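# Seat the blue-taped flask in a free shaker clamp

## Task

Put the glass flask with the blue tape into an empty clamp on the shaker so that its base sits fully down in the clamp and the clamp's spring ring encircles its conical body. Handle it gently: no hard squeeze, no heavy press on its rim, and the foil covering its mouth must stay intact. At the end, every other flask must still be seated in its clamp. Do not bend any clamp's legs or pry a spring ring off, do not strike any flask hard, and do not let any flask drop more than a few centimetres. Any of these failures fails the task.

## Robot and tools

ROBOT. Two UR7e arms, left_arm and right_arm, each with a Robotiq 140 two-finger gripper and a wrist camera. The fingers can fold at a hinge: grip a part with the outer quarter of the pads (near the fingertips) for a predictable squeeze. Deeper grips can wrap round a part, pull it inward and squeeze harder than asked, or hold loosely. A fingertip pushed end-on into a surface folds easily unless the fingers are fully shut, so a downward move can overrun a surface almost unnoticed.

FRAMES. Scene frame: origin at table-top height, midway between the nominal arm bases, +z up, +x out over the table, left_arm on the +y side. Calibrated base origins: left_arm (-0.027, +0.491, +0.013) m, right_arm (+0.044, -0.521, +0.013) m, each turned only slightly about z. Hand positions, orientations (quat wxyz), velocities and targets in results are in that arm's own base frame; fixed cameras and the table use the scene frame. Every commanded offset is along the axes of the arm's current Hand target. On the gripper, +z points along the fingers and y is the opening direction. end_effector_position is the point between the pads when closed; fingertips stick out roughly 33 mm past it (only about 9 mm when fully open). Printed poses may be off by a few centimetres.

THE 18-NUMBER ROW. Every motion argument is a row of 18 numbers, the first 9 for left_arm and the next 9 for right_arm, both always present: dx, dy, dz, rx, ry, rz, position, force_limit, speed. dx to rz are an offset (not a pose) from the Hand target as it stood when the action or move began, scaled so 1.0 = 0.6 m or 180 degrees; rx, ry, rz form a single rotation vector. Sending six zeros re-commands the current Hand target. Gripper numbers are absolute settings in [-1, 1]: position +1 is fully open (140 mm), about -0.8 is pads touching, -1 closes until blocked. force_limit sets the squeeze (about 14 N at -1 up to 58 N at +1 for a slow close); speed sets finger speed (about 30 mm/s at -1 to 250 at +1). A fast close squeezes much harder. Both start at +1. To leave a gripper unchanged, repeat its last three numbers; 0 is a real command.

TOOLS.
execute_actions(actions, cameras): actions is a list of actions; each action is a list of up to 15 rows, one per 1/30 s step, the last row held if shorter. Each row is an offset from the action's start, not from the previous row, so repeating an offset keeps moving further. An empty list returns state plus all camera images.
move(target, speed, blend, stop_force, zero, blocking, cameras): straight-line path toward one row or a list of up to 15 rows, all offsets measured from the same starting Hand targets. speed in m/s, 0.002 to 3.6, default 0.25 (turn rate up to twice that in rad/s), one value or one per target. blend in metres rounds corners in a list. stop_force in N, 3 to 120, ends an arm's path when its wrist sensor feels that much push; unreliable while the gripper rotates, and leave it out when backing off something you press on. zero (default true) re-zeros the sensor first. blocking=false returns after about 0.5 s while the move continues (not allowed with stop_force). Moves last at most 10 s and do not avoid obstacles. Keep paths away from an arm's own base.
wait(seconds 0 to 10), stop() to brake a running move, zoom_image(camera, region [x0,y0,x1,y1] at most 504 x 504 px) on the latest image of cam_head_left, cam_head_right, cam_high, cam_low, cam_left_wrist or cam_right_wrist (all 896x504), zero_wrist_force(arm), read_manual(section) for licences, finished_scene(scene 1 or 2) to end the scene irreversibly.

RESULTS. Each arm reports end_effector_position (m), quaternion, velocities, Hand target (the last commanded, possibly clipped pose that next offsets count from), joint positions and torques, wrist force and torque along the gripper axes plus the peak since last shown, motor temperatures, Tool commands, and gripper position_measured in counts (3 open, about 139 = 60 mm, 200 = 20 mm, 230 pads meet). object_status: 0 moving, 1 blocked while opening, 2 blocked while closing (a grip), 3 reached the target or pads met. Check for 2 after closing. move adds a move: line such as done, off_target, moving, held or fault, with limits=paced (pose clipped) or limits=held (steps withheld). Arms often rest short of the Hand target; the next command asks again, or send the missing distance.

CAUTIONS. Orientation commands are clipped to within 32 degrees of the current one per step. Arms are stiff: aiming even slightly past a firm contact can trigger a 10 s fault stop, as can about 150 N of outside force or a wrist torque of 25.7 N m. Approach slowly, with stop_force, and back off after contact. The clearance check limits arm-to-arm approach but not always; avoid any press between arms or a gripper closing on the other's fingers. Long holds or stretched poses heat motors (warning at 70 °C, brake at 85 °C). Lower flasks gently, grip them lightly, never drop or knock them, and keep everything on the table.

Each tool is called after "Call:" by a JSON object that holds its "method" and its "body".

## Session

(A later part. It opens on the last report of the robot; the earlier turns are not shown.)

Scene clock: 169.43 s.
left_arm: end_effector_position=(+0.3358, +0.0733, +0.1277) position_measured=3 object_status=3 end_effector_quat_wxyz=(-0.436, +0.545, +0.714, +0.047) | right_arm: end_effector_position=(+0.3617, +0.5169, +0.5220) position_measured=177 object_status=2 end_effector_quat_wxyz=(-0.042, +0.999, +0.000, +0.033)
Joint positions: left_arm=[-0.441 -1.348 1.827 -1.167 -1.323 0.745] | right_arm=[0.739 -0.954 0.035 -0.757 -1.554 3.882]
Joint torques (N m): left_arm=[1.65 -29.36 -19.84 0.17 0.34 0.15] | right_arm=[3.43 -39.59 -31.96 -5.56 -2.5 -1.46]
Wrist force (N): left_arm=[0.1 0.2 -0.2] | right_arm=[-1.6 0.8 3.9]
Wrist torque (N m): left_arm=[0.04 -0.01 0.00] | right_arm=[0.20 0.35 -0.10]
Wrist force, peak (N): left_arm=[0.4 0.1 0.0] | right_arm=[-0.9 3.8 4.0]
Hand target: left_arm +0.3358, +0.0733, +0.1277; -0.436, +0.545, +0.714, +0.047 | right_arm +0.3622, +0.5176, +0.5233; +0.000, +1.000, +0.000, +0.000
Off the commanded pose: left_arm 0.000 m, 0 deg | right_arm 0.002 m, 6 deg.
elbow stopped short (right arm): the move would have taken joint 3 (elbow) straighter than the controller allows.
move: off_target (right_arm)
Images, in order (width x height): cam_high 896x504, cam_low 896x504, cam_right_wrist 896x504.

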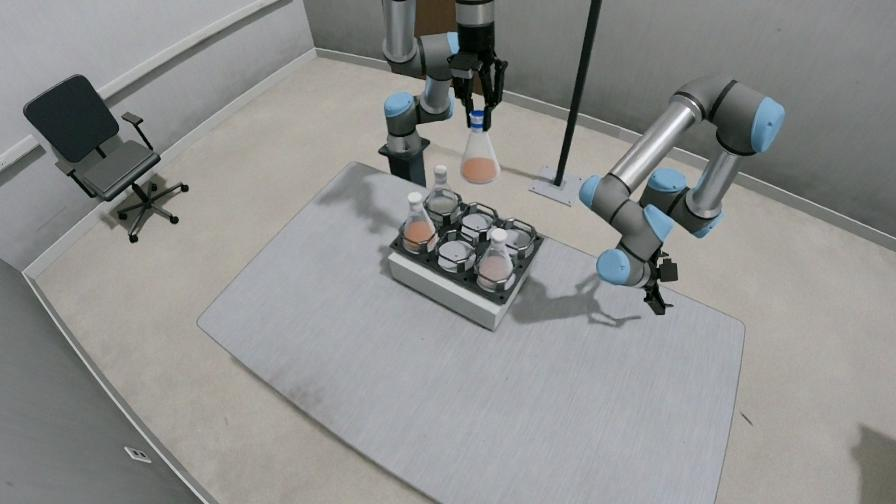

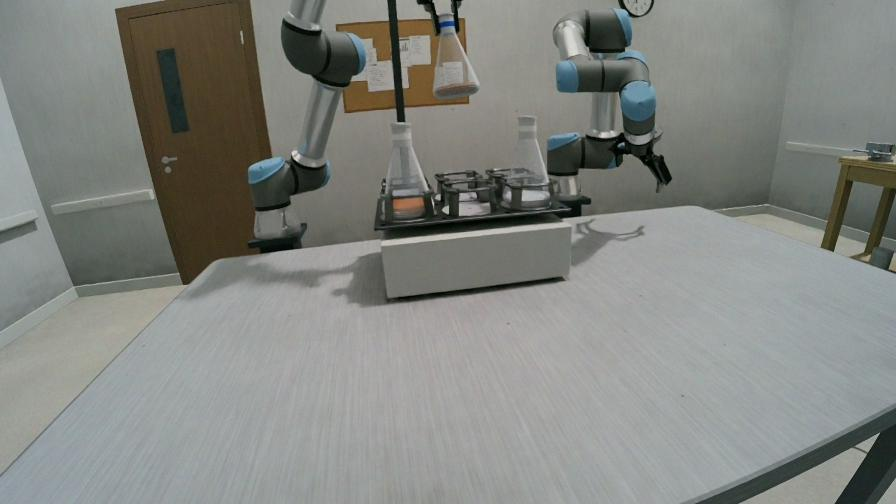

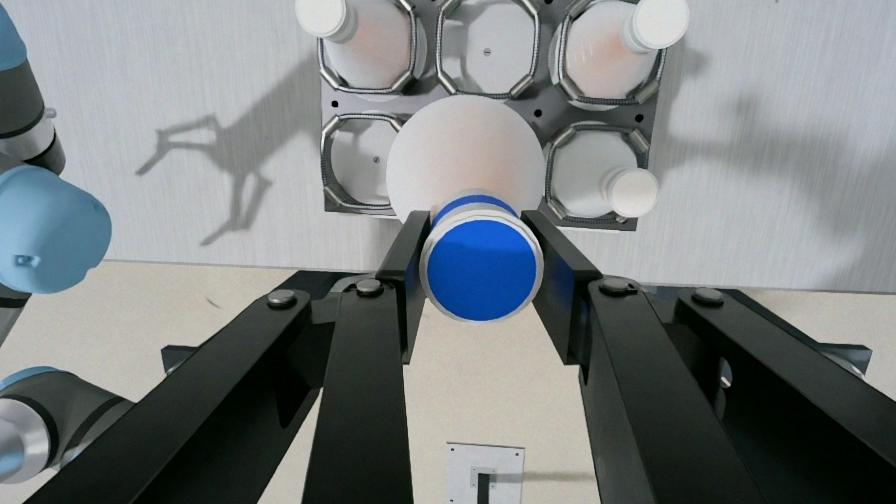

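Call:
{"method": "move", "body": {"target": [[0,0,0,0,0,0,1,1,1,0,0,0.15,0,0,0,-0.98,-0.05,-1]], "speed": 0.12, "cameras": ["cam_right_wrist","cam_low","cam_high"]}}

Call:
{"method": "zoom_image", "body": {"camera": "cam_right_wrist", "region": [250, 20, 690, 300]}}

Call:
{"method": "zoom_image", "body": {"camera": "cam_low", "region": [370, 50, 580, 230]}}

Call:
{"method": "zoom_image", "body": {"camera": "cam_high", "region": [370, 140, 570, 320]}}

Scene clock: 180.50 s.
left_arm: end_effector_position=(+0.3358, +0.0733, +0.1277) position_measured=3 object_status=3 end_effector_quat_wxyz=(-0.436, +0.545, +0.714, +0.047) | right_arm: end_effector_position=(+0.3622, +0.5177, +0.4334) position_measured=177 object_status=2 end_effector_quat_wxyz=(+0.000, +1.000, +0.000, +0.000)
Joint positions: left_arm=[-0.441 -1.348 1.827 -1.167 -1.323 0.745] | right_arm=[0.748 -1.139 0.617 -1.049 -1.571 3.89]
Joint torques (N m): left_arm=[-0.55 -29.24 -20.54 0.1 0.67 0] | right_arm=[-6.26 -28.8 -27.64 -1.62 2.56 -1.15]
Wrist force (N): left_arm=[0.0 0.1 -0.2] | right_arm=[-1.7 0.8 3.8]
Wrist torque (N m): left_arm=[0.04 0.00 0.00] | right_arm=[0.33 0.38 -0.29]
Wrist force, peak (N): left_arm=[-0.2 0.2 0.3] | right_arm=[-1.3 0.5 6.3]
Hand target: left_arm +0.3358, +0.0733, +0.1277; -0.436, +0.545, +0.714, +0.047 | right_arm +0.3623, +0.5177, +0.4333; +0.000, +1.000, +0.000, +0.000
Off the commanded pose: left_arm 0.000 m, 0 deg | right_arm 0.000 m, 0 deg.
move: done
Images, in order (width x height): cam_high 896x504, cam_low 896x504, cam_right_wrist 896x504.

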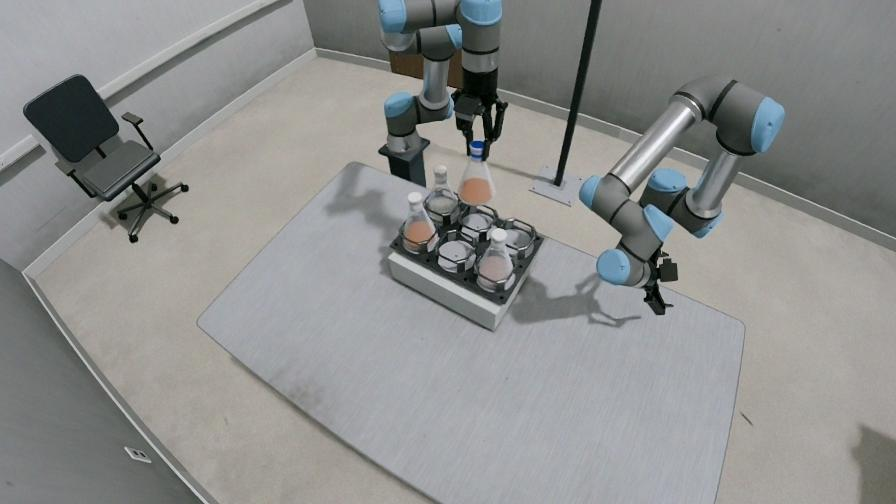

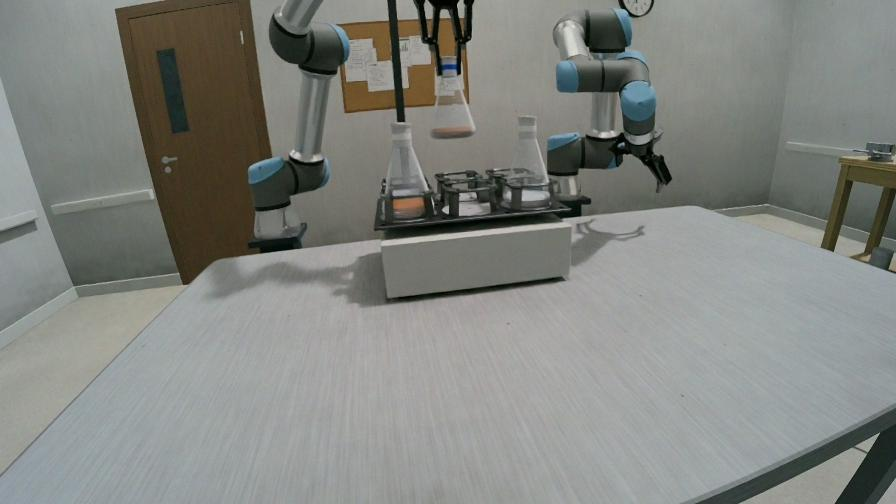

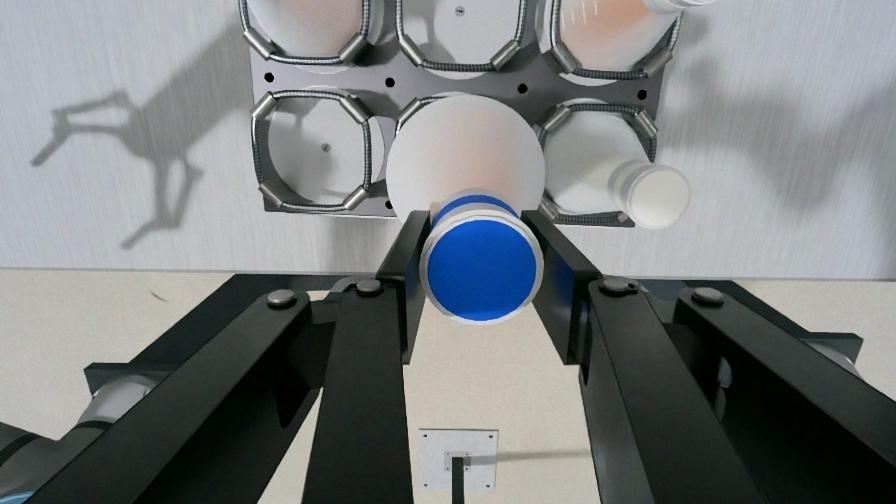

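Scaled by 1.145 from the camera's 896x504 image, which has a finer 1280x720 frame.

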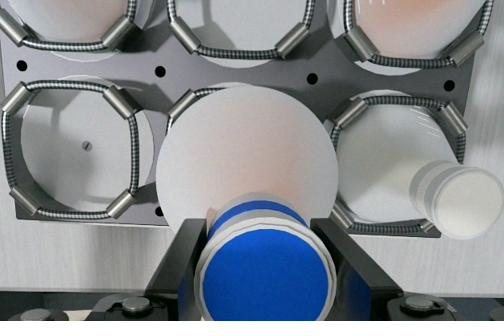

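Scaled by 2.400 from the camera's 896x504 image, which has a finer 1280x720 frame.

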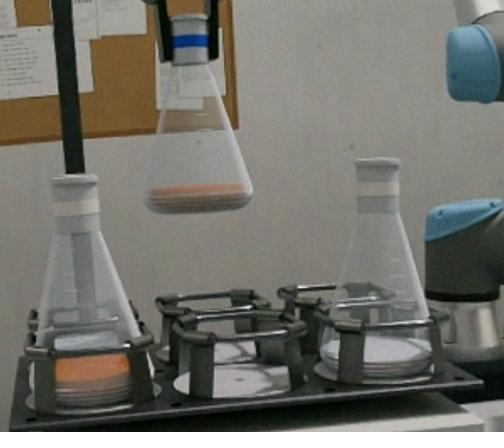

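Scaled by 2.520 from the camera's 896x504 image, which has a finer 1280x720 frame.

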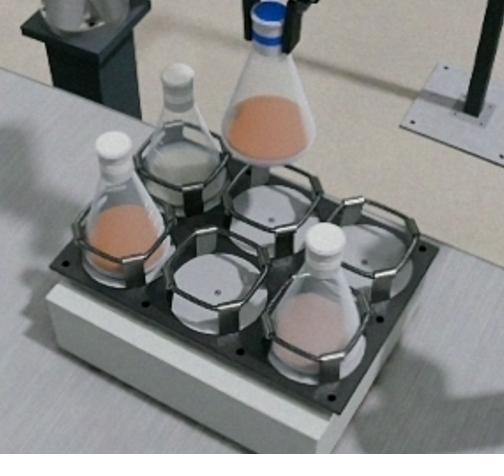

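Call:
{"method": "move", "body": {"target": [[0,0,0,0,0,0,1,1,1,-0.0122,0.0387,0.11,0.0556,0,0,-0.98,-0.05,-1]], "speed": 0.08, "cameras": ["cam_right_wrist","cam_low","cam_high"]}}

Call:
{"method": "zoom_image", "body": {"camera": "cam_right_wrist", "region": [250, 20, 690, 300]}}

Call:
{"method": "zoom_image", "body": {"camera": "cam_low", "region": [370, 60, 570, 230]}}

Call:
{"method": "zoom_image", "body": {"camera": "cam_high", "region": [390, 150, 550, 290]}}

Scene clock: 220.70 s.
left_arm: end_effector_position=(+0.3358, +0.0733, +0.1277) position_measured=3 object_status=3 end_effector_quat_wxyz=(-0.436, +0.545, +0.714, +0.047) | right_arm: end_effector_position=(+0.3550, +0.4945, +0.3673) position_measured=177 object_status=2 end_effector_quat_wxyz=(-0.088, +0.996, +0.000, +0.000)
Joint positions: left_arm=[-0.441 -1.348 1.827 -1.167 -1.323 0.745] | right_arm=[0.654 -1.414 1.207 -1.472 -1.432 3.804]
Joint torques (N m): left_arm=[0.09 -28.37 -20.15 0.05 0.67 0.19] | right_arm=[4.76 -21.27 -28.29 -3.62 -1.87 1.99]
Wrist force (N): left_arm=[0.2 0.1 0.1] | right_arm=[-1.4 1.5 3.5]
Wrist torque (N m): left_arm=[0.02 -0.04 0.00] | right_arm=[0.29 0.36 -0.19]
Wrist force, peak (N): left_arm=[0.2 0.4 0.0] | right_arm=[-1.4 2.3 4.8]
Hand target: left_arm +0.3358, +0.0733, +0.1277; -0.436, +0.545, +0.714, +0.047 | right_arm +0.3550, +0.4945, +0.3672; -0.088, +0.996, +0.000, +0.000
Off the commanded pose: left_arm 0.000 m, 0 deg | right_arm 0.000 m, 0 deg.
move: done
Images, in order (width x height): cam_high 896x504, cam_low 896x504, cam_right_wrist 896x504.

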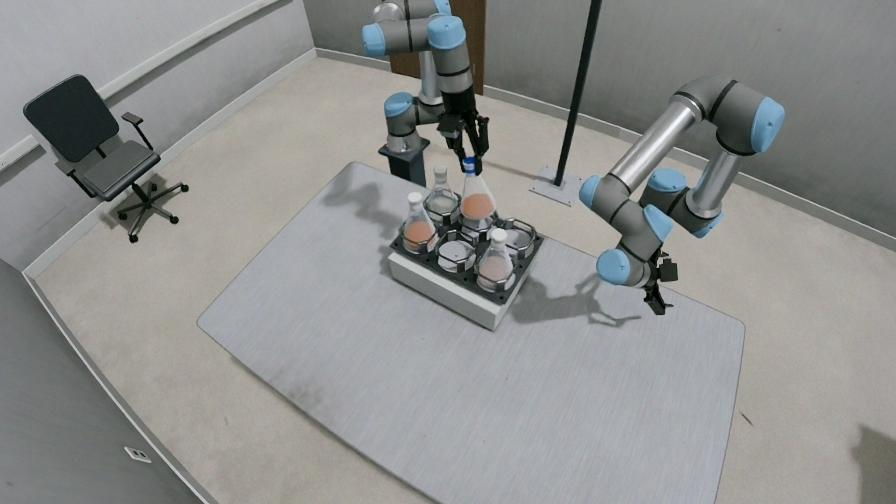

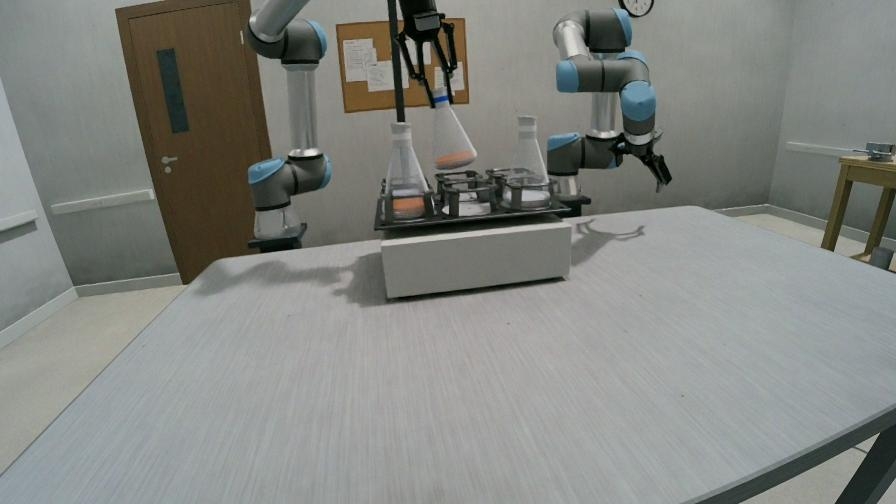

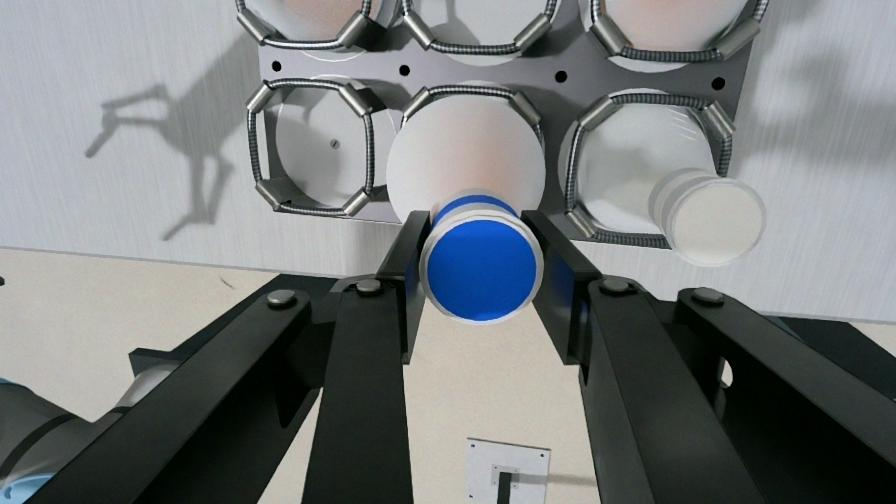

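Scaled by 1.145 from the camera's 896x504 image, which has a finer 1280x720 frame.

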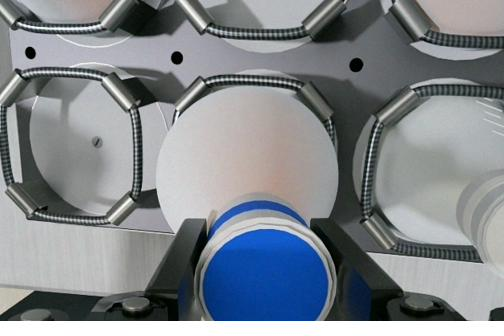

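Scaled by 2.520 from the camera's 896x504 image, which has a finer 1280x720 frame.

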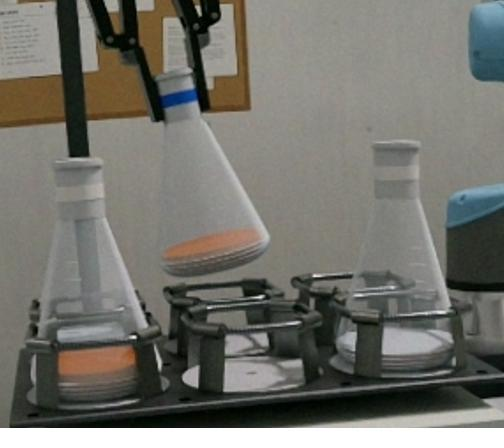

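Scaled by 3.150 from the camera's 896x504 image, which has a finer 1280x720 frame.

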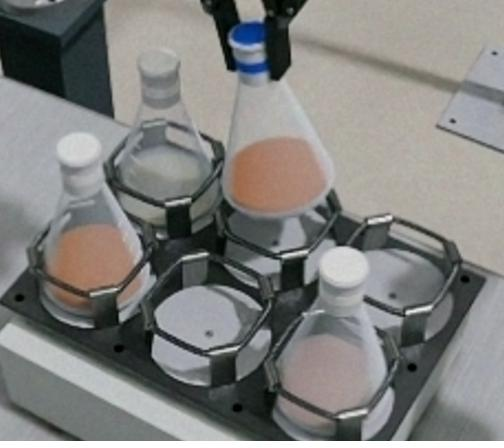

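Call:
{"method": "move", "body": {"target": [[0,0,0,0,0,0,1,1,1,0,0.0116,0.0657,0,0,0,-0.98,-0.05,-1]], "speed": 0.015, "stop_force": 15, "cameras": ["cam_right_wrist","cam_low","cam_high"]}}

Call:
{"method": "zoom_image", "body": {"camera": "cam_right_wrist", "region": [330, 50, 630, 240]}}

Call:
{"method": "zoom_image", "body": {"camera": "cam_low", "region": [370, 60, 570, 230]}}

Call:
{"method": "zoom_image", "body": {"camera": "cam_high", "region": [390, 150, 550, 290]}}

Scene clock: 237.33 s.
left_arm: end_effector_position=(+0.3358, +0.0733, +0.1277) position_measured=3 object_status=3 end_effector_quat_wxyz=(-0.436, +0.545, +0.714, +0.047) | right_arm: end_effector_position=(+0.3550, +0.4946, +0.3477) position_measured=177 object_status=2 end_effector_quat_wxyz=(-0.088, +0.996, +0.000, +0.000)
Joint positions: left_arm=[-0.441 -1.348 1.827 -1.167 -1.323 0.745] | right_arm=[0.655 -1.422 1.268 -1.524 -1.432 3.804]
Joint torques (N m): left_arm=[-1.83 -28.68 -19.88 0.13 0.55 -0.13] | right_arm=[6.19 -13.37 -35.48 -3.81 -1.69 1.77]
Wrist force (N): left_arm=[0.2 0.1 -0.1] | right_arm=[0.3 -0.7 -7.5]
Wrist torque (N m): left_arm=[0.02 -0.04 0.00] | right_arm=[0.13 0.25 -0.20]
Wrist force, peak (N): left_arm=[0.4 0.1 -0.2] | right_arm=[1.8 -2.7 -21.0]
Hand target: left_arm +0.3358, +0.0733, +0.1277; -0.436, +0.545, +0.714, +0.047 | right_arm +0.3550, +0.4946, +0.3477; -0.088, +0.996, +0.000, +0.000 (not the last commanded pose)
Off the commanded pose: left_arm 0.000 m, 0 deg | right_arm 0.021 m, 0 deg.
move: contact (right_arm)
Images, in order (width x height): cam_high 896x504, cam_low 896x504, cam_right_wrist 896x504.

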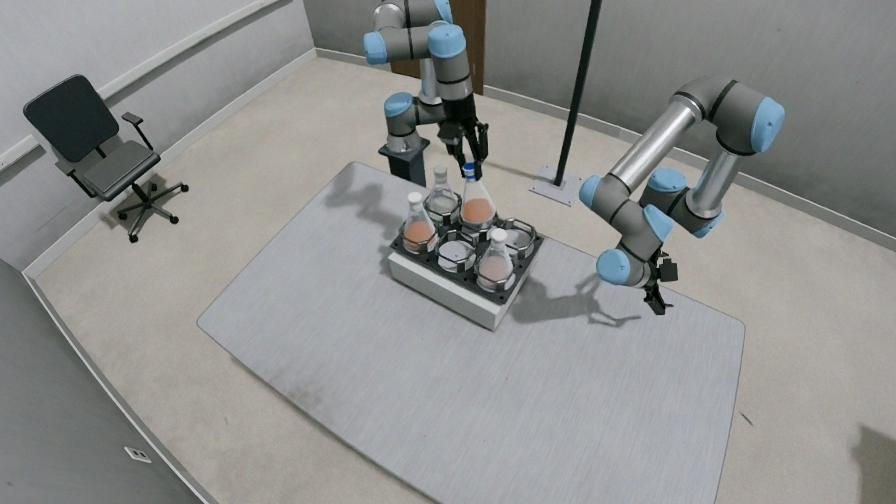

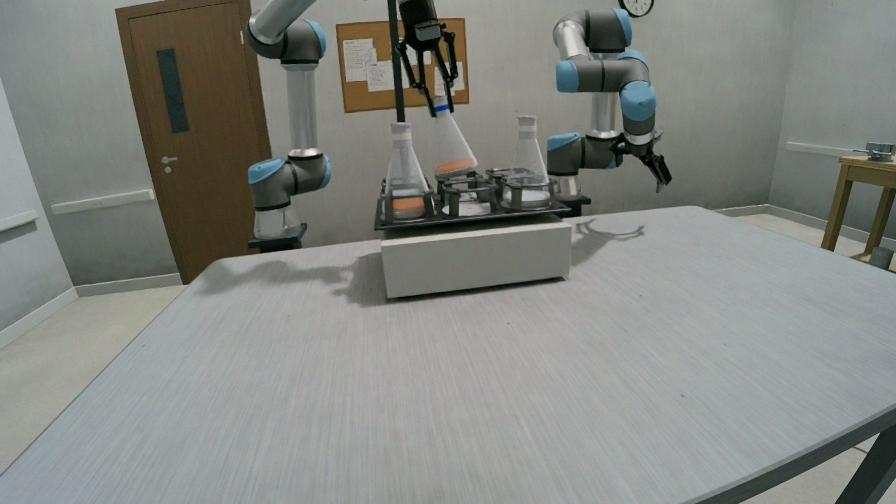

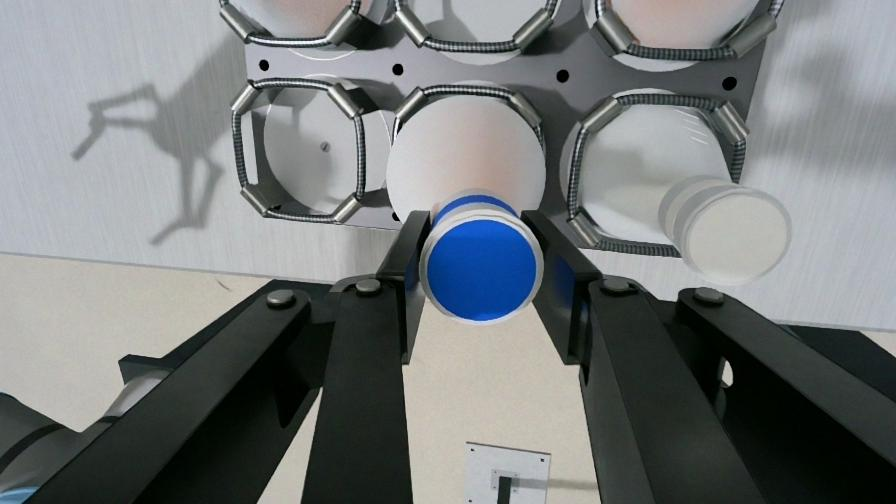

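Scaled by 1.680 from the camera's 896x504 image, which has a finer 1280x720 frame.

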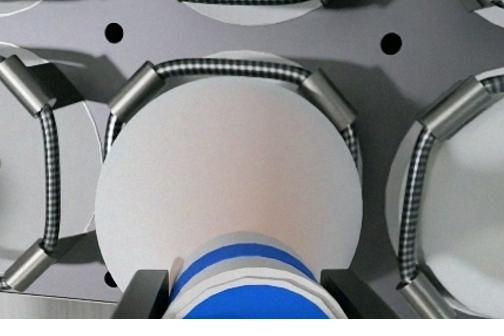

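Scaled by 2.520 from the camera's 896x504 image, which has a finer 1280x720 frame.

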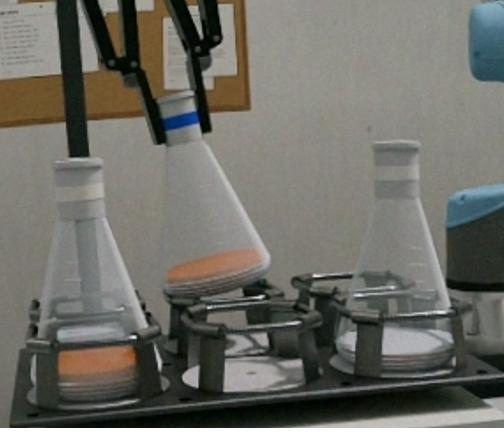

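Scaled by 3.150 from the camera's 896x504 image, which has a finer 1280x720 frame.

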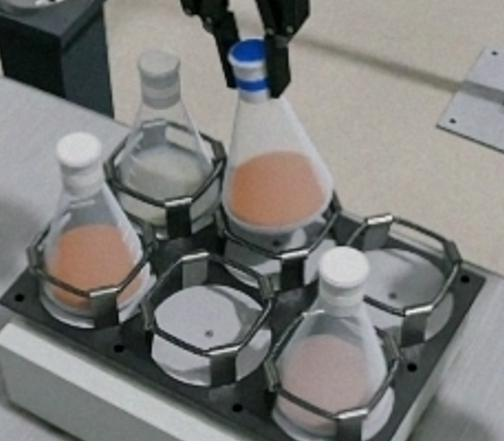

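Call:
{"method": "move", "body": {"target": [[0,0,0,0,0,0,1,1,1,0.005,-0.0012,-0.0065,0,0,0,-0.98,-0.05,-1]], "speed": 0.03}}

Call:
{"method": "move", "body": {"target": [[0,0,0,0,0,0,1,1,1,0,0.0116,0.0657,0,0,0,-0.98,-0.05,-1]], "speed": 0.012, "stop_force": 35, "cameras": ["cam_right_wrist","cam_low","cam_high"]}}

Call:
{"method": "zoom_image", "body": {"camera": "cam_right_wrist", "region": [330, 50, 630, 240]}}

Call:
{"method": "zoom_image", "body": {"camera": "cam_low", "region": [370, 60, 570, 230]}}

Call:
{"method": "zoom_image", "body": {"camera": "cam_high", "region": [390, 150, 550, 290]}}

Scene clock: 257.77 s.
left_arm: end_effector_position=(+0.3358, +0.0733, +0.1277) position_measured=3 object_status=3 end_effector_quat_wxyz=(-0.436, +0.545, +0.714, +0.047) | right_arm: end_effector_position=(+0.3581, +0.4946, +0.3518) position_measured=177 object_status=2 end_effector_quat_wxyz=(-0.088, +0.996, +0.000, +0.000)
Joint positions: left_arm=[-0.441 -1.348 1.827 -1.167 -1.323 0.745] | right_arm=[0.651 -1.416 1.25 -1.512 -1.432 3.801]
Joint torques (N m): left_arm=[-0.54 -29.64 -18.39 0.13 0.8 0.1] | right_arm=[-2.6 -29.16 -20.71 -4.24 3.36 -1.44]
Wrist force (N): left_arm=[-0.2 0.3 0.2] | right_arm=[-1.1 1.6 3.7]
Wrist torque (N m): left_arm=[0.07 0.03 0.00] | right_arm=[0.31 0.35 -0.10]
Wrist force, peak (N): left_arm=[0.1 0.5 0.0] | right_arm=[0.3 -1.0 -8.9]
Hand target: left_arm +0.3358, +0.0733, +0.1277; -0.436, +0.545, +0.714, +0.047 | right_arm +0.3580, +0.4946, +0.3517; -0.088, +0.996, +0.000, +0.000
Off the commanded pose: left_arm 0.000 m, 0 deg | right_arm 0.000 m, 0 deg.
move: done

Scene clock: 262.13 s.
left_arm: end_effector_position=(+0.3358, +0.0733, +0.1277) position_measured=3 object_status=3 end_effector_quat_wxyz=(-0.436, +0.545, +0.714, +0.047) | right_arm: end_effector_position=(+0.3581, +0.4946, +0.3117) position_measured=177 object_status=2 end_effector_quat_wxyz=(-0.088, +0.996, +0.000, +0.000)
Joint positions: left_arm=[-0.441 -1.348 1.827 -1.167 -1.323 0.745] | right_arm=[0.651 -1.427 1.365 -1.617 -1.432 3.801]
Joint torques (N m): left_arm=[-0.68 -28.54 -18.73 0.25 0.5 -0.25] | right_arm=[-0.9 -43.24 -39.58 -0.19 1.95 1.87]
Wrist force (N): left_arm=[0.1 0.3 0.1] | right_arm=[-0.5 -2.0 3.9]
Wrist torque (N m): left_arm=[0.05 -0.04 0.00] | right_arm=[0.73 0.38 -0.12]
Wrist force, peak (N): left_arm=[0.0 0.3 0.2] | right_arm=[4.8 -15.1 -24.8]
Hand target: left_arm +0.3358, +0.0733, +0.1277; -0.436, +0.545, +0.714, +0.047 | right_arm +0.3581, +0.4946, +0.3117; -0.088, +0.996, +0.000, +0.000
Off the commanded pose: left_arm 0.000 m, 0 deg | right_arm 0.000 m, 0 deg.
move: done
Images, in order (width x height): cam_high 896x504, cam_low 896x504, cam_right_wrist 896x504.

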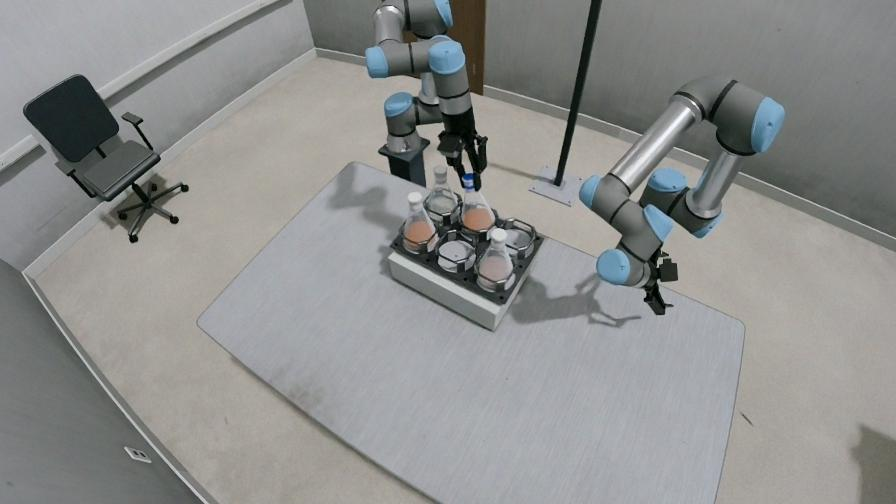

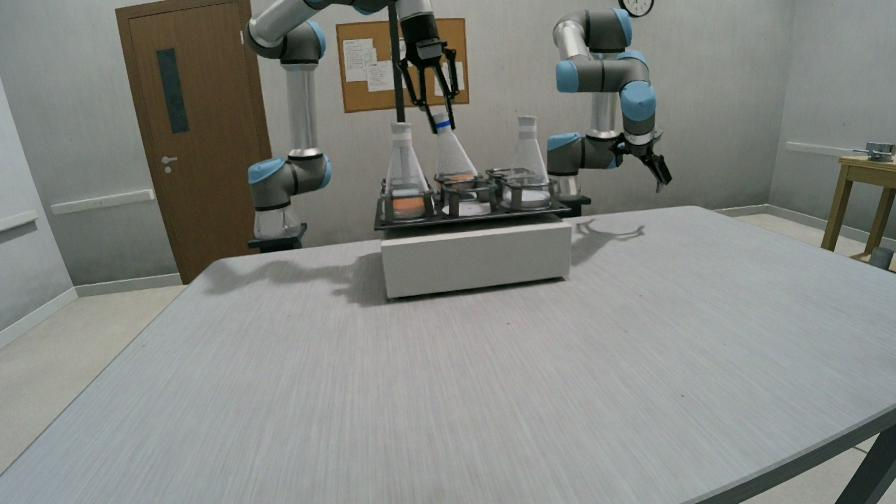

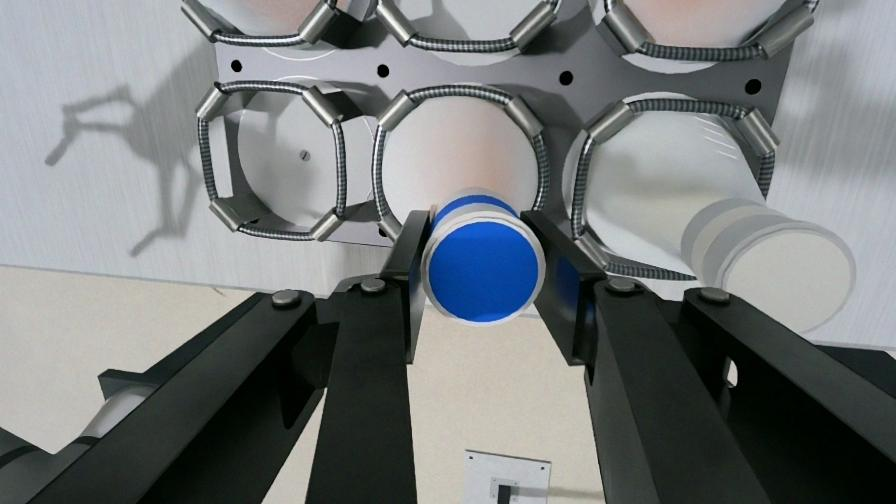

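Scaled by 1.680 from the camera's 896x504 image, which has a finer 1280x720 frame.

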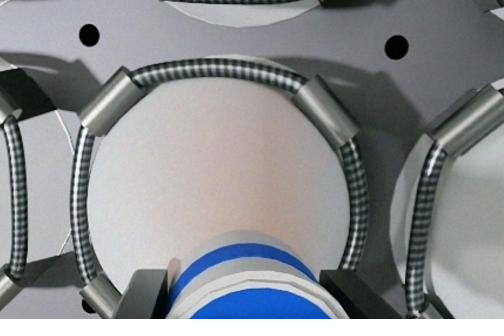

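Scaled by 2.520 from the camera's 896x504 image, which has a finer 1280x720 frame.

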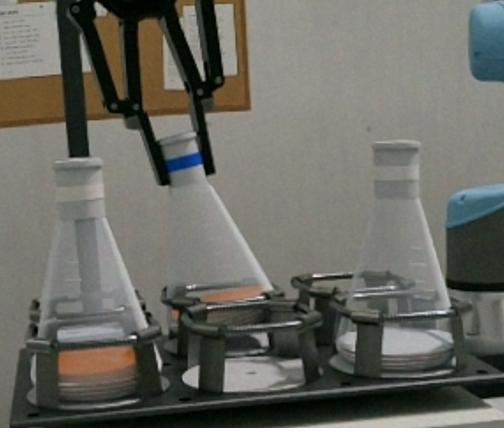

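Scaled by 3.150 from the camera's 896x504 image, which has a finer 1280x720 frame.

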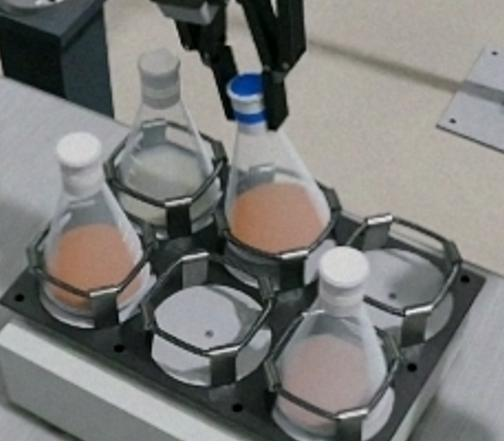

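Call:
{"method": "move", "body": {"target": [[0,0,0,0,0,0,1,1,1,0,-0.0501,-0.0018,-0.0556,0,0,-0.98,-0.05,-1]], "speed": 0.04}}

Call:
{"method": "move", "body": {"target": [[0,0,0,0,0,0,1,1,1,0,0,0.058,0,0,0,-0.98,-0.05,-1]], "speed": 0.012, "stop_force": 15, "cameras": ["cam_right_wrist","cam_low","cam_high"]}}

Call:
{"method": "zoom_image", "body": {"camera": "cam_right_wrist", "region": [330, 50, 630, 240]}}

Call:
{"method": "zoom_image", "body": {"camera": "cam_low", "region": [370, 60, 570, 230]}}

Call:
{"method": "zoom_image", "body": {"camera": "cam_high", "region": [390, 150, 550, 290]}}

Scene clock: 277.67 s.
left_arm: end_effector_position=(+0.3358, +0.0733, +0.1277) position_measured=3 object_status=3 end_effector_quat_wxyz=(-0.436, +0.545, +0.714, +0.047) | right_arm: end_effector_position=(+0.3581, +0.5241, +0.3180) position_measured=177 object_status=2 end_effector_quat_wxyz=(+0.000, +1.000, +0.000, +0.000) end_effector_velocity=(+0.000, +0.000, +0.000) end_effector_angular_velocity=(+0.005, +0.001, +0.002)
Joint positions: left_arm=[-0.441 -1.348 1.827 -1.167 -1.323 0.745] | right_arm=[0.76 -1.251 1.09 -1.411 -1.571 3.902]
Joint velocities: left_arm=[within noise] | right_arm=[-0.002 -0.003 0.005 -0.005 0.005 -0.004]
Joint torques (N m): left_arm=[-0.54 -28.11 -18.86 0.04 0.75 -0.32] | right_arm=[-5.56 -51.11 -18.88 -7.51 4.76 -1.84]
Wrist force (N): left_arm=[0.0 0.2 0.2] | right_arm=[-1.5 6.7 7.7]
Wrist torque (N m): left_arm=[0.03 -0.01 0.01] | right_arm=[-0.60 0.43 -0.21]
Wrist force, peak (N): left_arm=[0.1 0.1 0.5] | right_arm=[-0.6 7.5 10.6]
Hand target: left_arm +0.3358, +0.0733, +0.1277; -0.436, +0.545, +0.714, +0.047 | right_arm +0.3581, +0.5240, +0.3180; +0.000, +1.000, +0.000, +0.000
Off the commanded pose: left_arm 0.000 m, 0 deg | right_arm 0.000 m, 0 deg.
move: done

Scene clock: 280.30 s.
left_arm: end_effector_position=(+0.3358, +0.0733, +0.1277) position_measured=3 object_status=3 end_effector_quat_wxyz=(-0.436, +0.545, +0.714, +0.047) | right_arm: end_effector_position=(+0.3581, +0.5241, +0.2994) position_measured=177 object_status=2 end_effector_quat_wxyz=(+0.000, +1.000, +0.000, +0.000)
Joint positions: left_arm=[-0.441 -1.348 1.827 -1.167 -1.323 0.745] | right_arm=[0.76 -1.258 1.147 -1.461 -1.571 3.902]
Joint torques (N m): left_arm=[-1.15 -28.18 -18.89 0.15 0.76 -0.33] | right_arm=[-5.39 -24.44 -39.53 -4.57 1.33 -1.97]
Wrist force (N): left_arm=[0.0 0.3 0.1] | right_arm=[-1.2 0.7 0.6]
Wrist torque (N m): left_arm=[0.06 -0.01 0.00] | right_arm=[0.18 0.34 -0.23]
Wrist force, peak (N): left_arm=[-0.1 0.4 0.1] | right_arm=[-0.3 0.6 -13.2]
Hand target: left_arm +0.3358, +0.0733, +0.1277; -0.436, +0.545, +0.714, +0.047 | right_arm +0.3581, +0.5241, +0.2994; +0.000, +1.000, +0.000, +0.000 (not the last commanded pose)
Off the commanded pose: left_arm 0.000 m, 0 deg | right_arm 0.016 m, 0 deg.
move: contact (right_arm)
Images, in order (width x height): cam_high 896x504, cam_low 896x504, cam_right_wrist 896x504.

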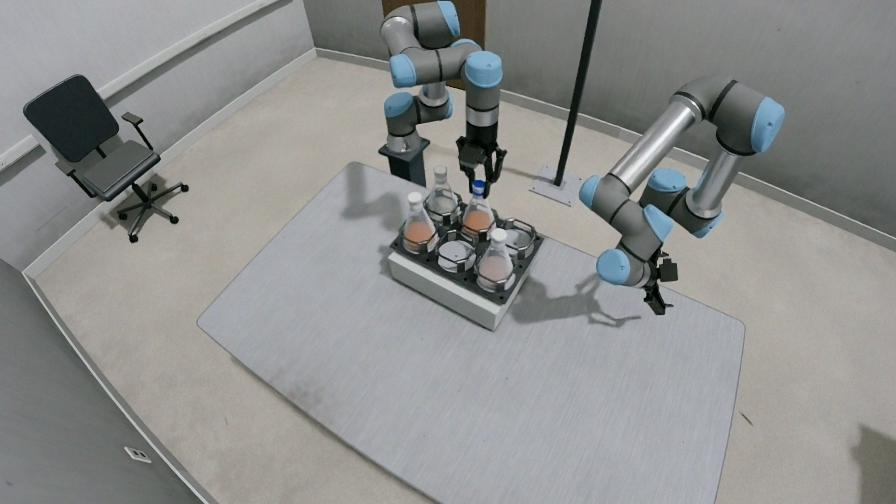

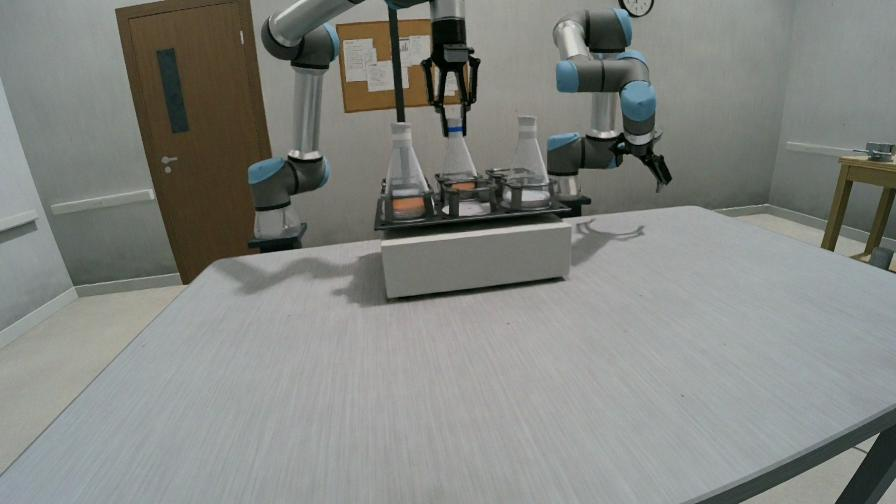

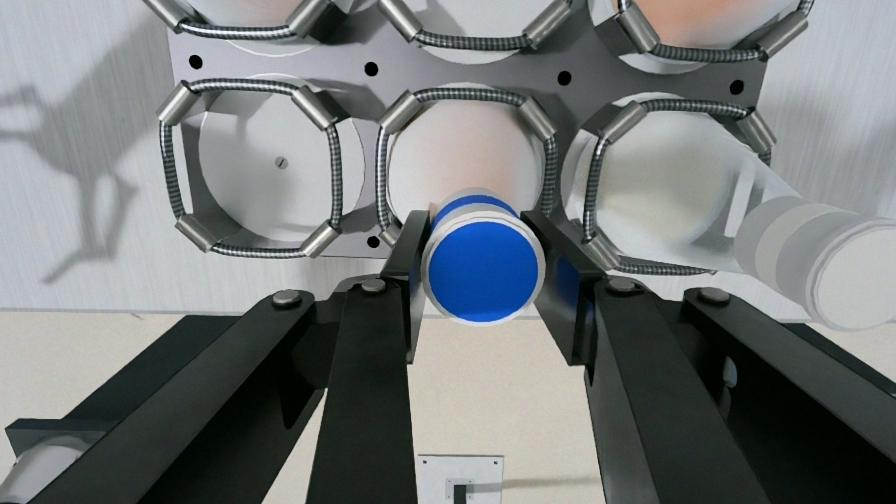

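Scaled by 1.680 from the camera's 896x504 image, which has a finer 1280x720 frame.

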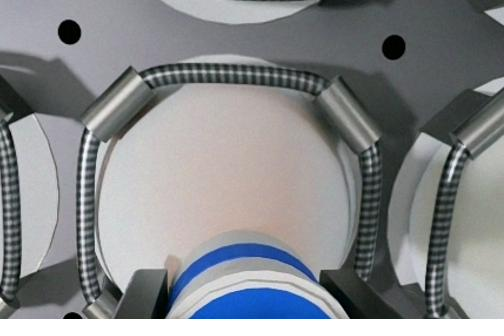

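Scaled by 2.520 from the camera's 896x504 image, which has a finer 1280x720 frame.

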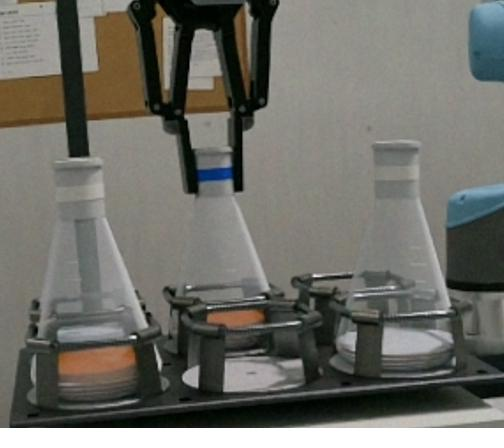

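Scaled by 3.150 from the camera's 896x504 image, which has a finer 1280x720 frame.

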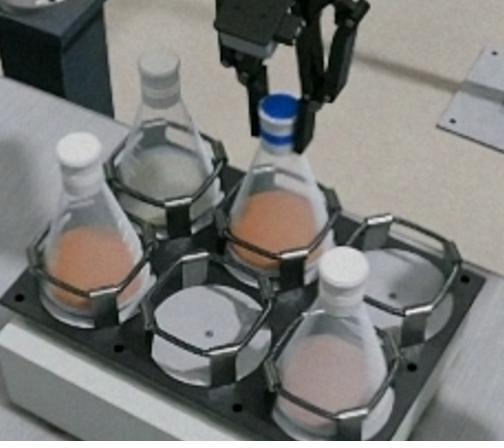

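Call:
{"method": "move", "body": {"target": [[0,0,0,0,0,0,1,1,1,0,0,0.02,0,0,0,-0.98,-0.05,-1]], "speed": 0.006, "stop_force": 20}}

Scene clock: 285.60 s.
left_arm: end_effector_position=(+0.3358, +0.0733, +0.1277) position_measured=3 object_status=3 end_effector_quat_wxyz=(-0.436, +0.545, +0.714, +0.047) | right_arm: end_effector_position=(+0.3582, +0.5242, +0.2989) position_measured=177 object_status=2 end_effector_quat_wxyz=(-0.001, +1.000, +0.000, +0.001)
Joint positions: left_arm=[-0.441 -1.348 1.827 -1.167 -1.323 0.745] | right_arm=[0.76 -1.258 1.148 -1.463 -1.571 3.902]
Joint torques (N m): left_arm=[-0.38 -26.81 -18.63 0.31 0.71 -0.13] | right_arm=[-5.85 -16.63 -32.56 0.19 0.98 -2.19]
Wrist force (N): left_arm=[0.1 0.1 0.1] | right_arm=[0.0 0.1 -12.1]
Wrist torque (N m): left_arm=[0.01 -0.05 0.00] | right_arm=[-0.04 0.28 -0.25]
Wrist force, peak (N): left_arm=[0.4 0.3 0.0] | right_arm=[0.8 -0.4 -24.1]
Hand target: left_arm +0.3358, +0.0733, +0.1277; -0.436, +0.545, +0.714, +0.047 | right_arm +0.3582, +0.5242, +0.2989; -0.001, +1.000, +0.000, +0.001 (not the last commanded pose)
Off the commanded pose: left_arm 0.000 m, 0 deg | right_arm 0.012 m, 0 deg.
move: contact (right_arm)


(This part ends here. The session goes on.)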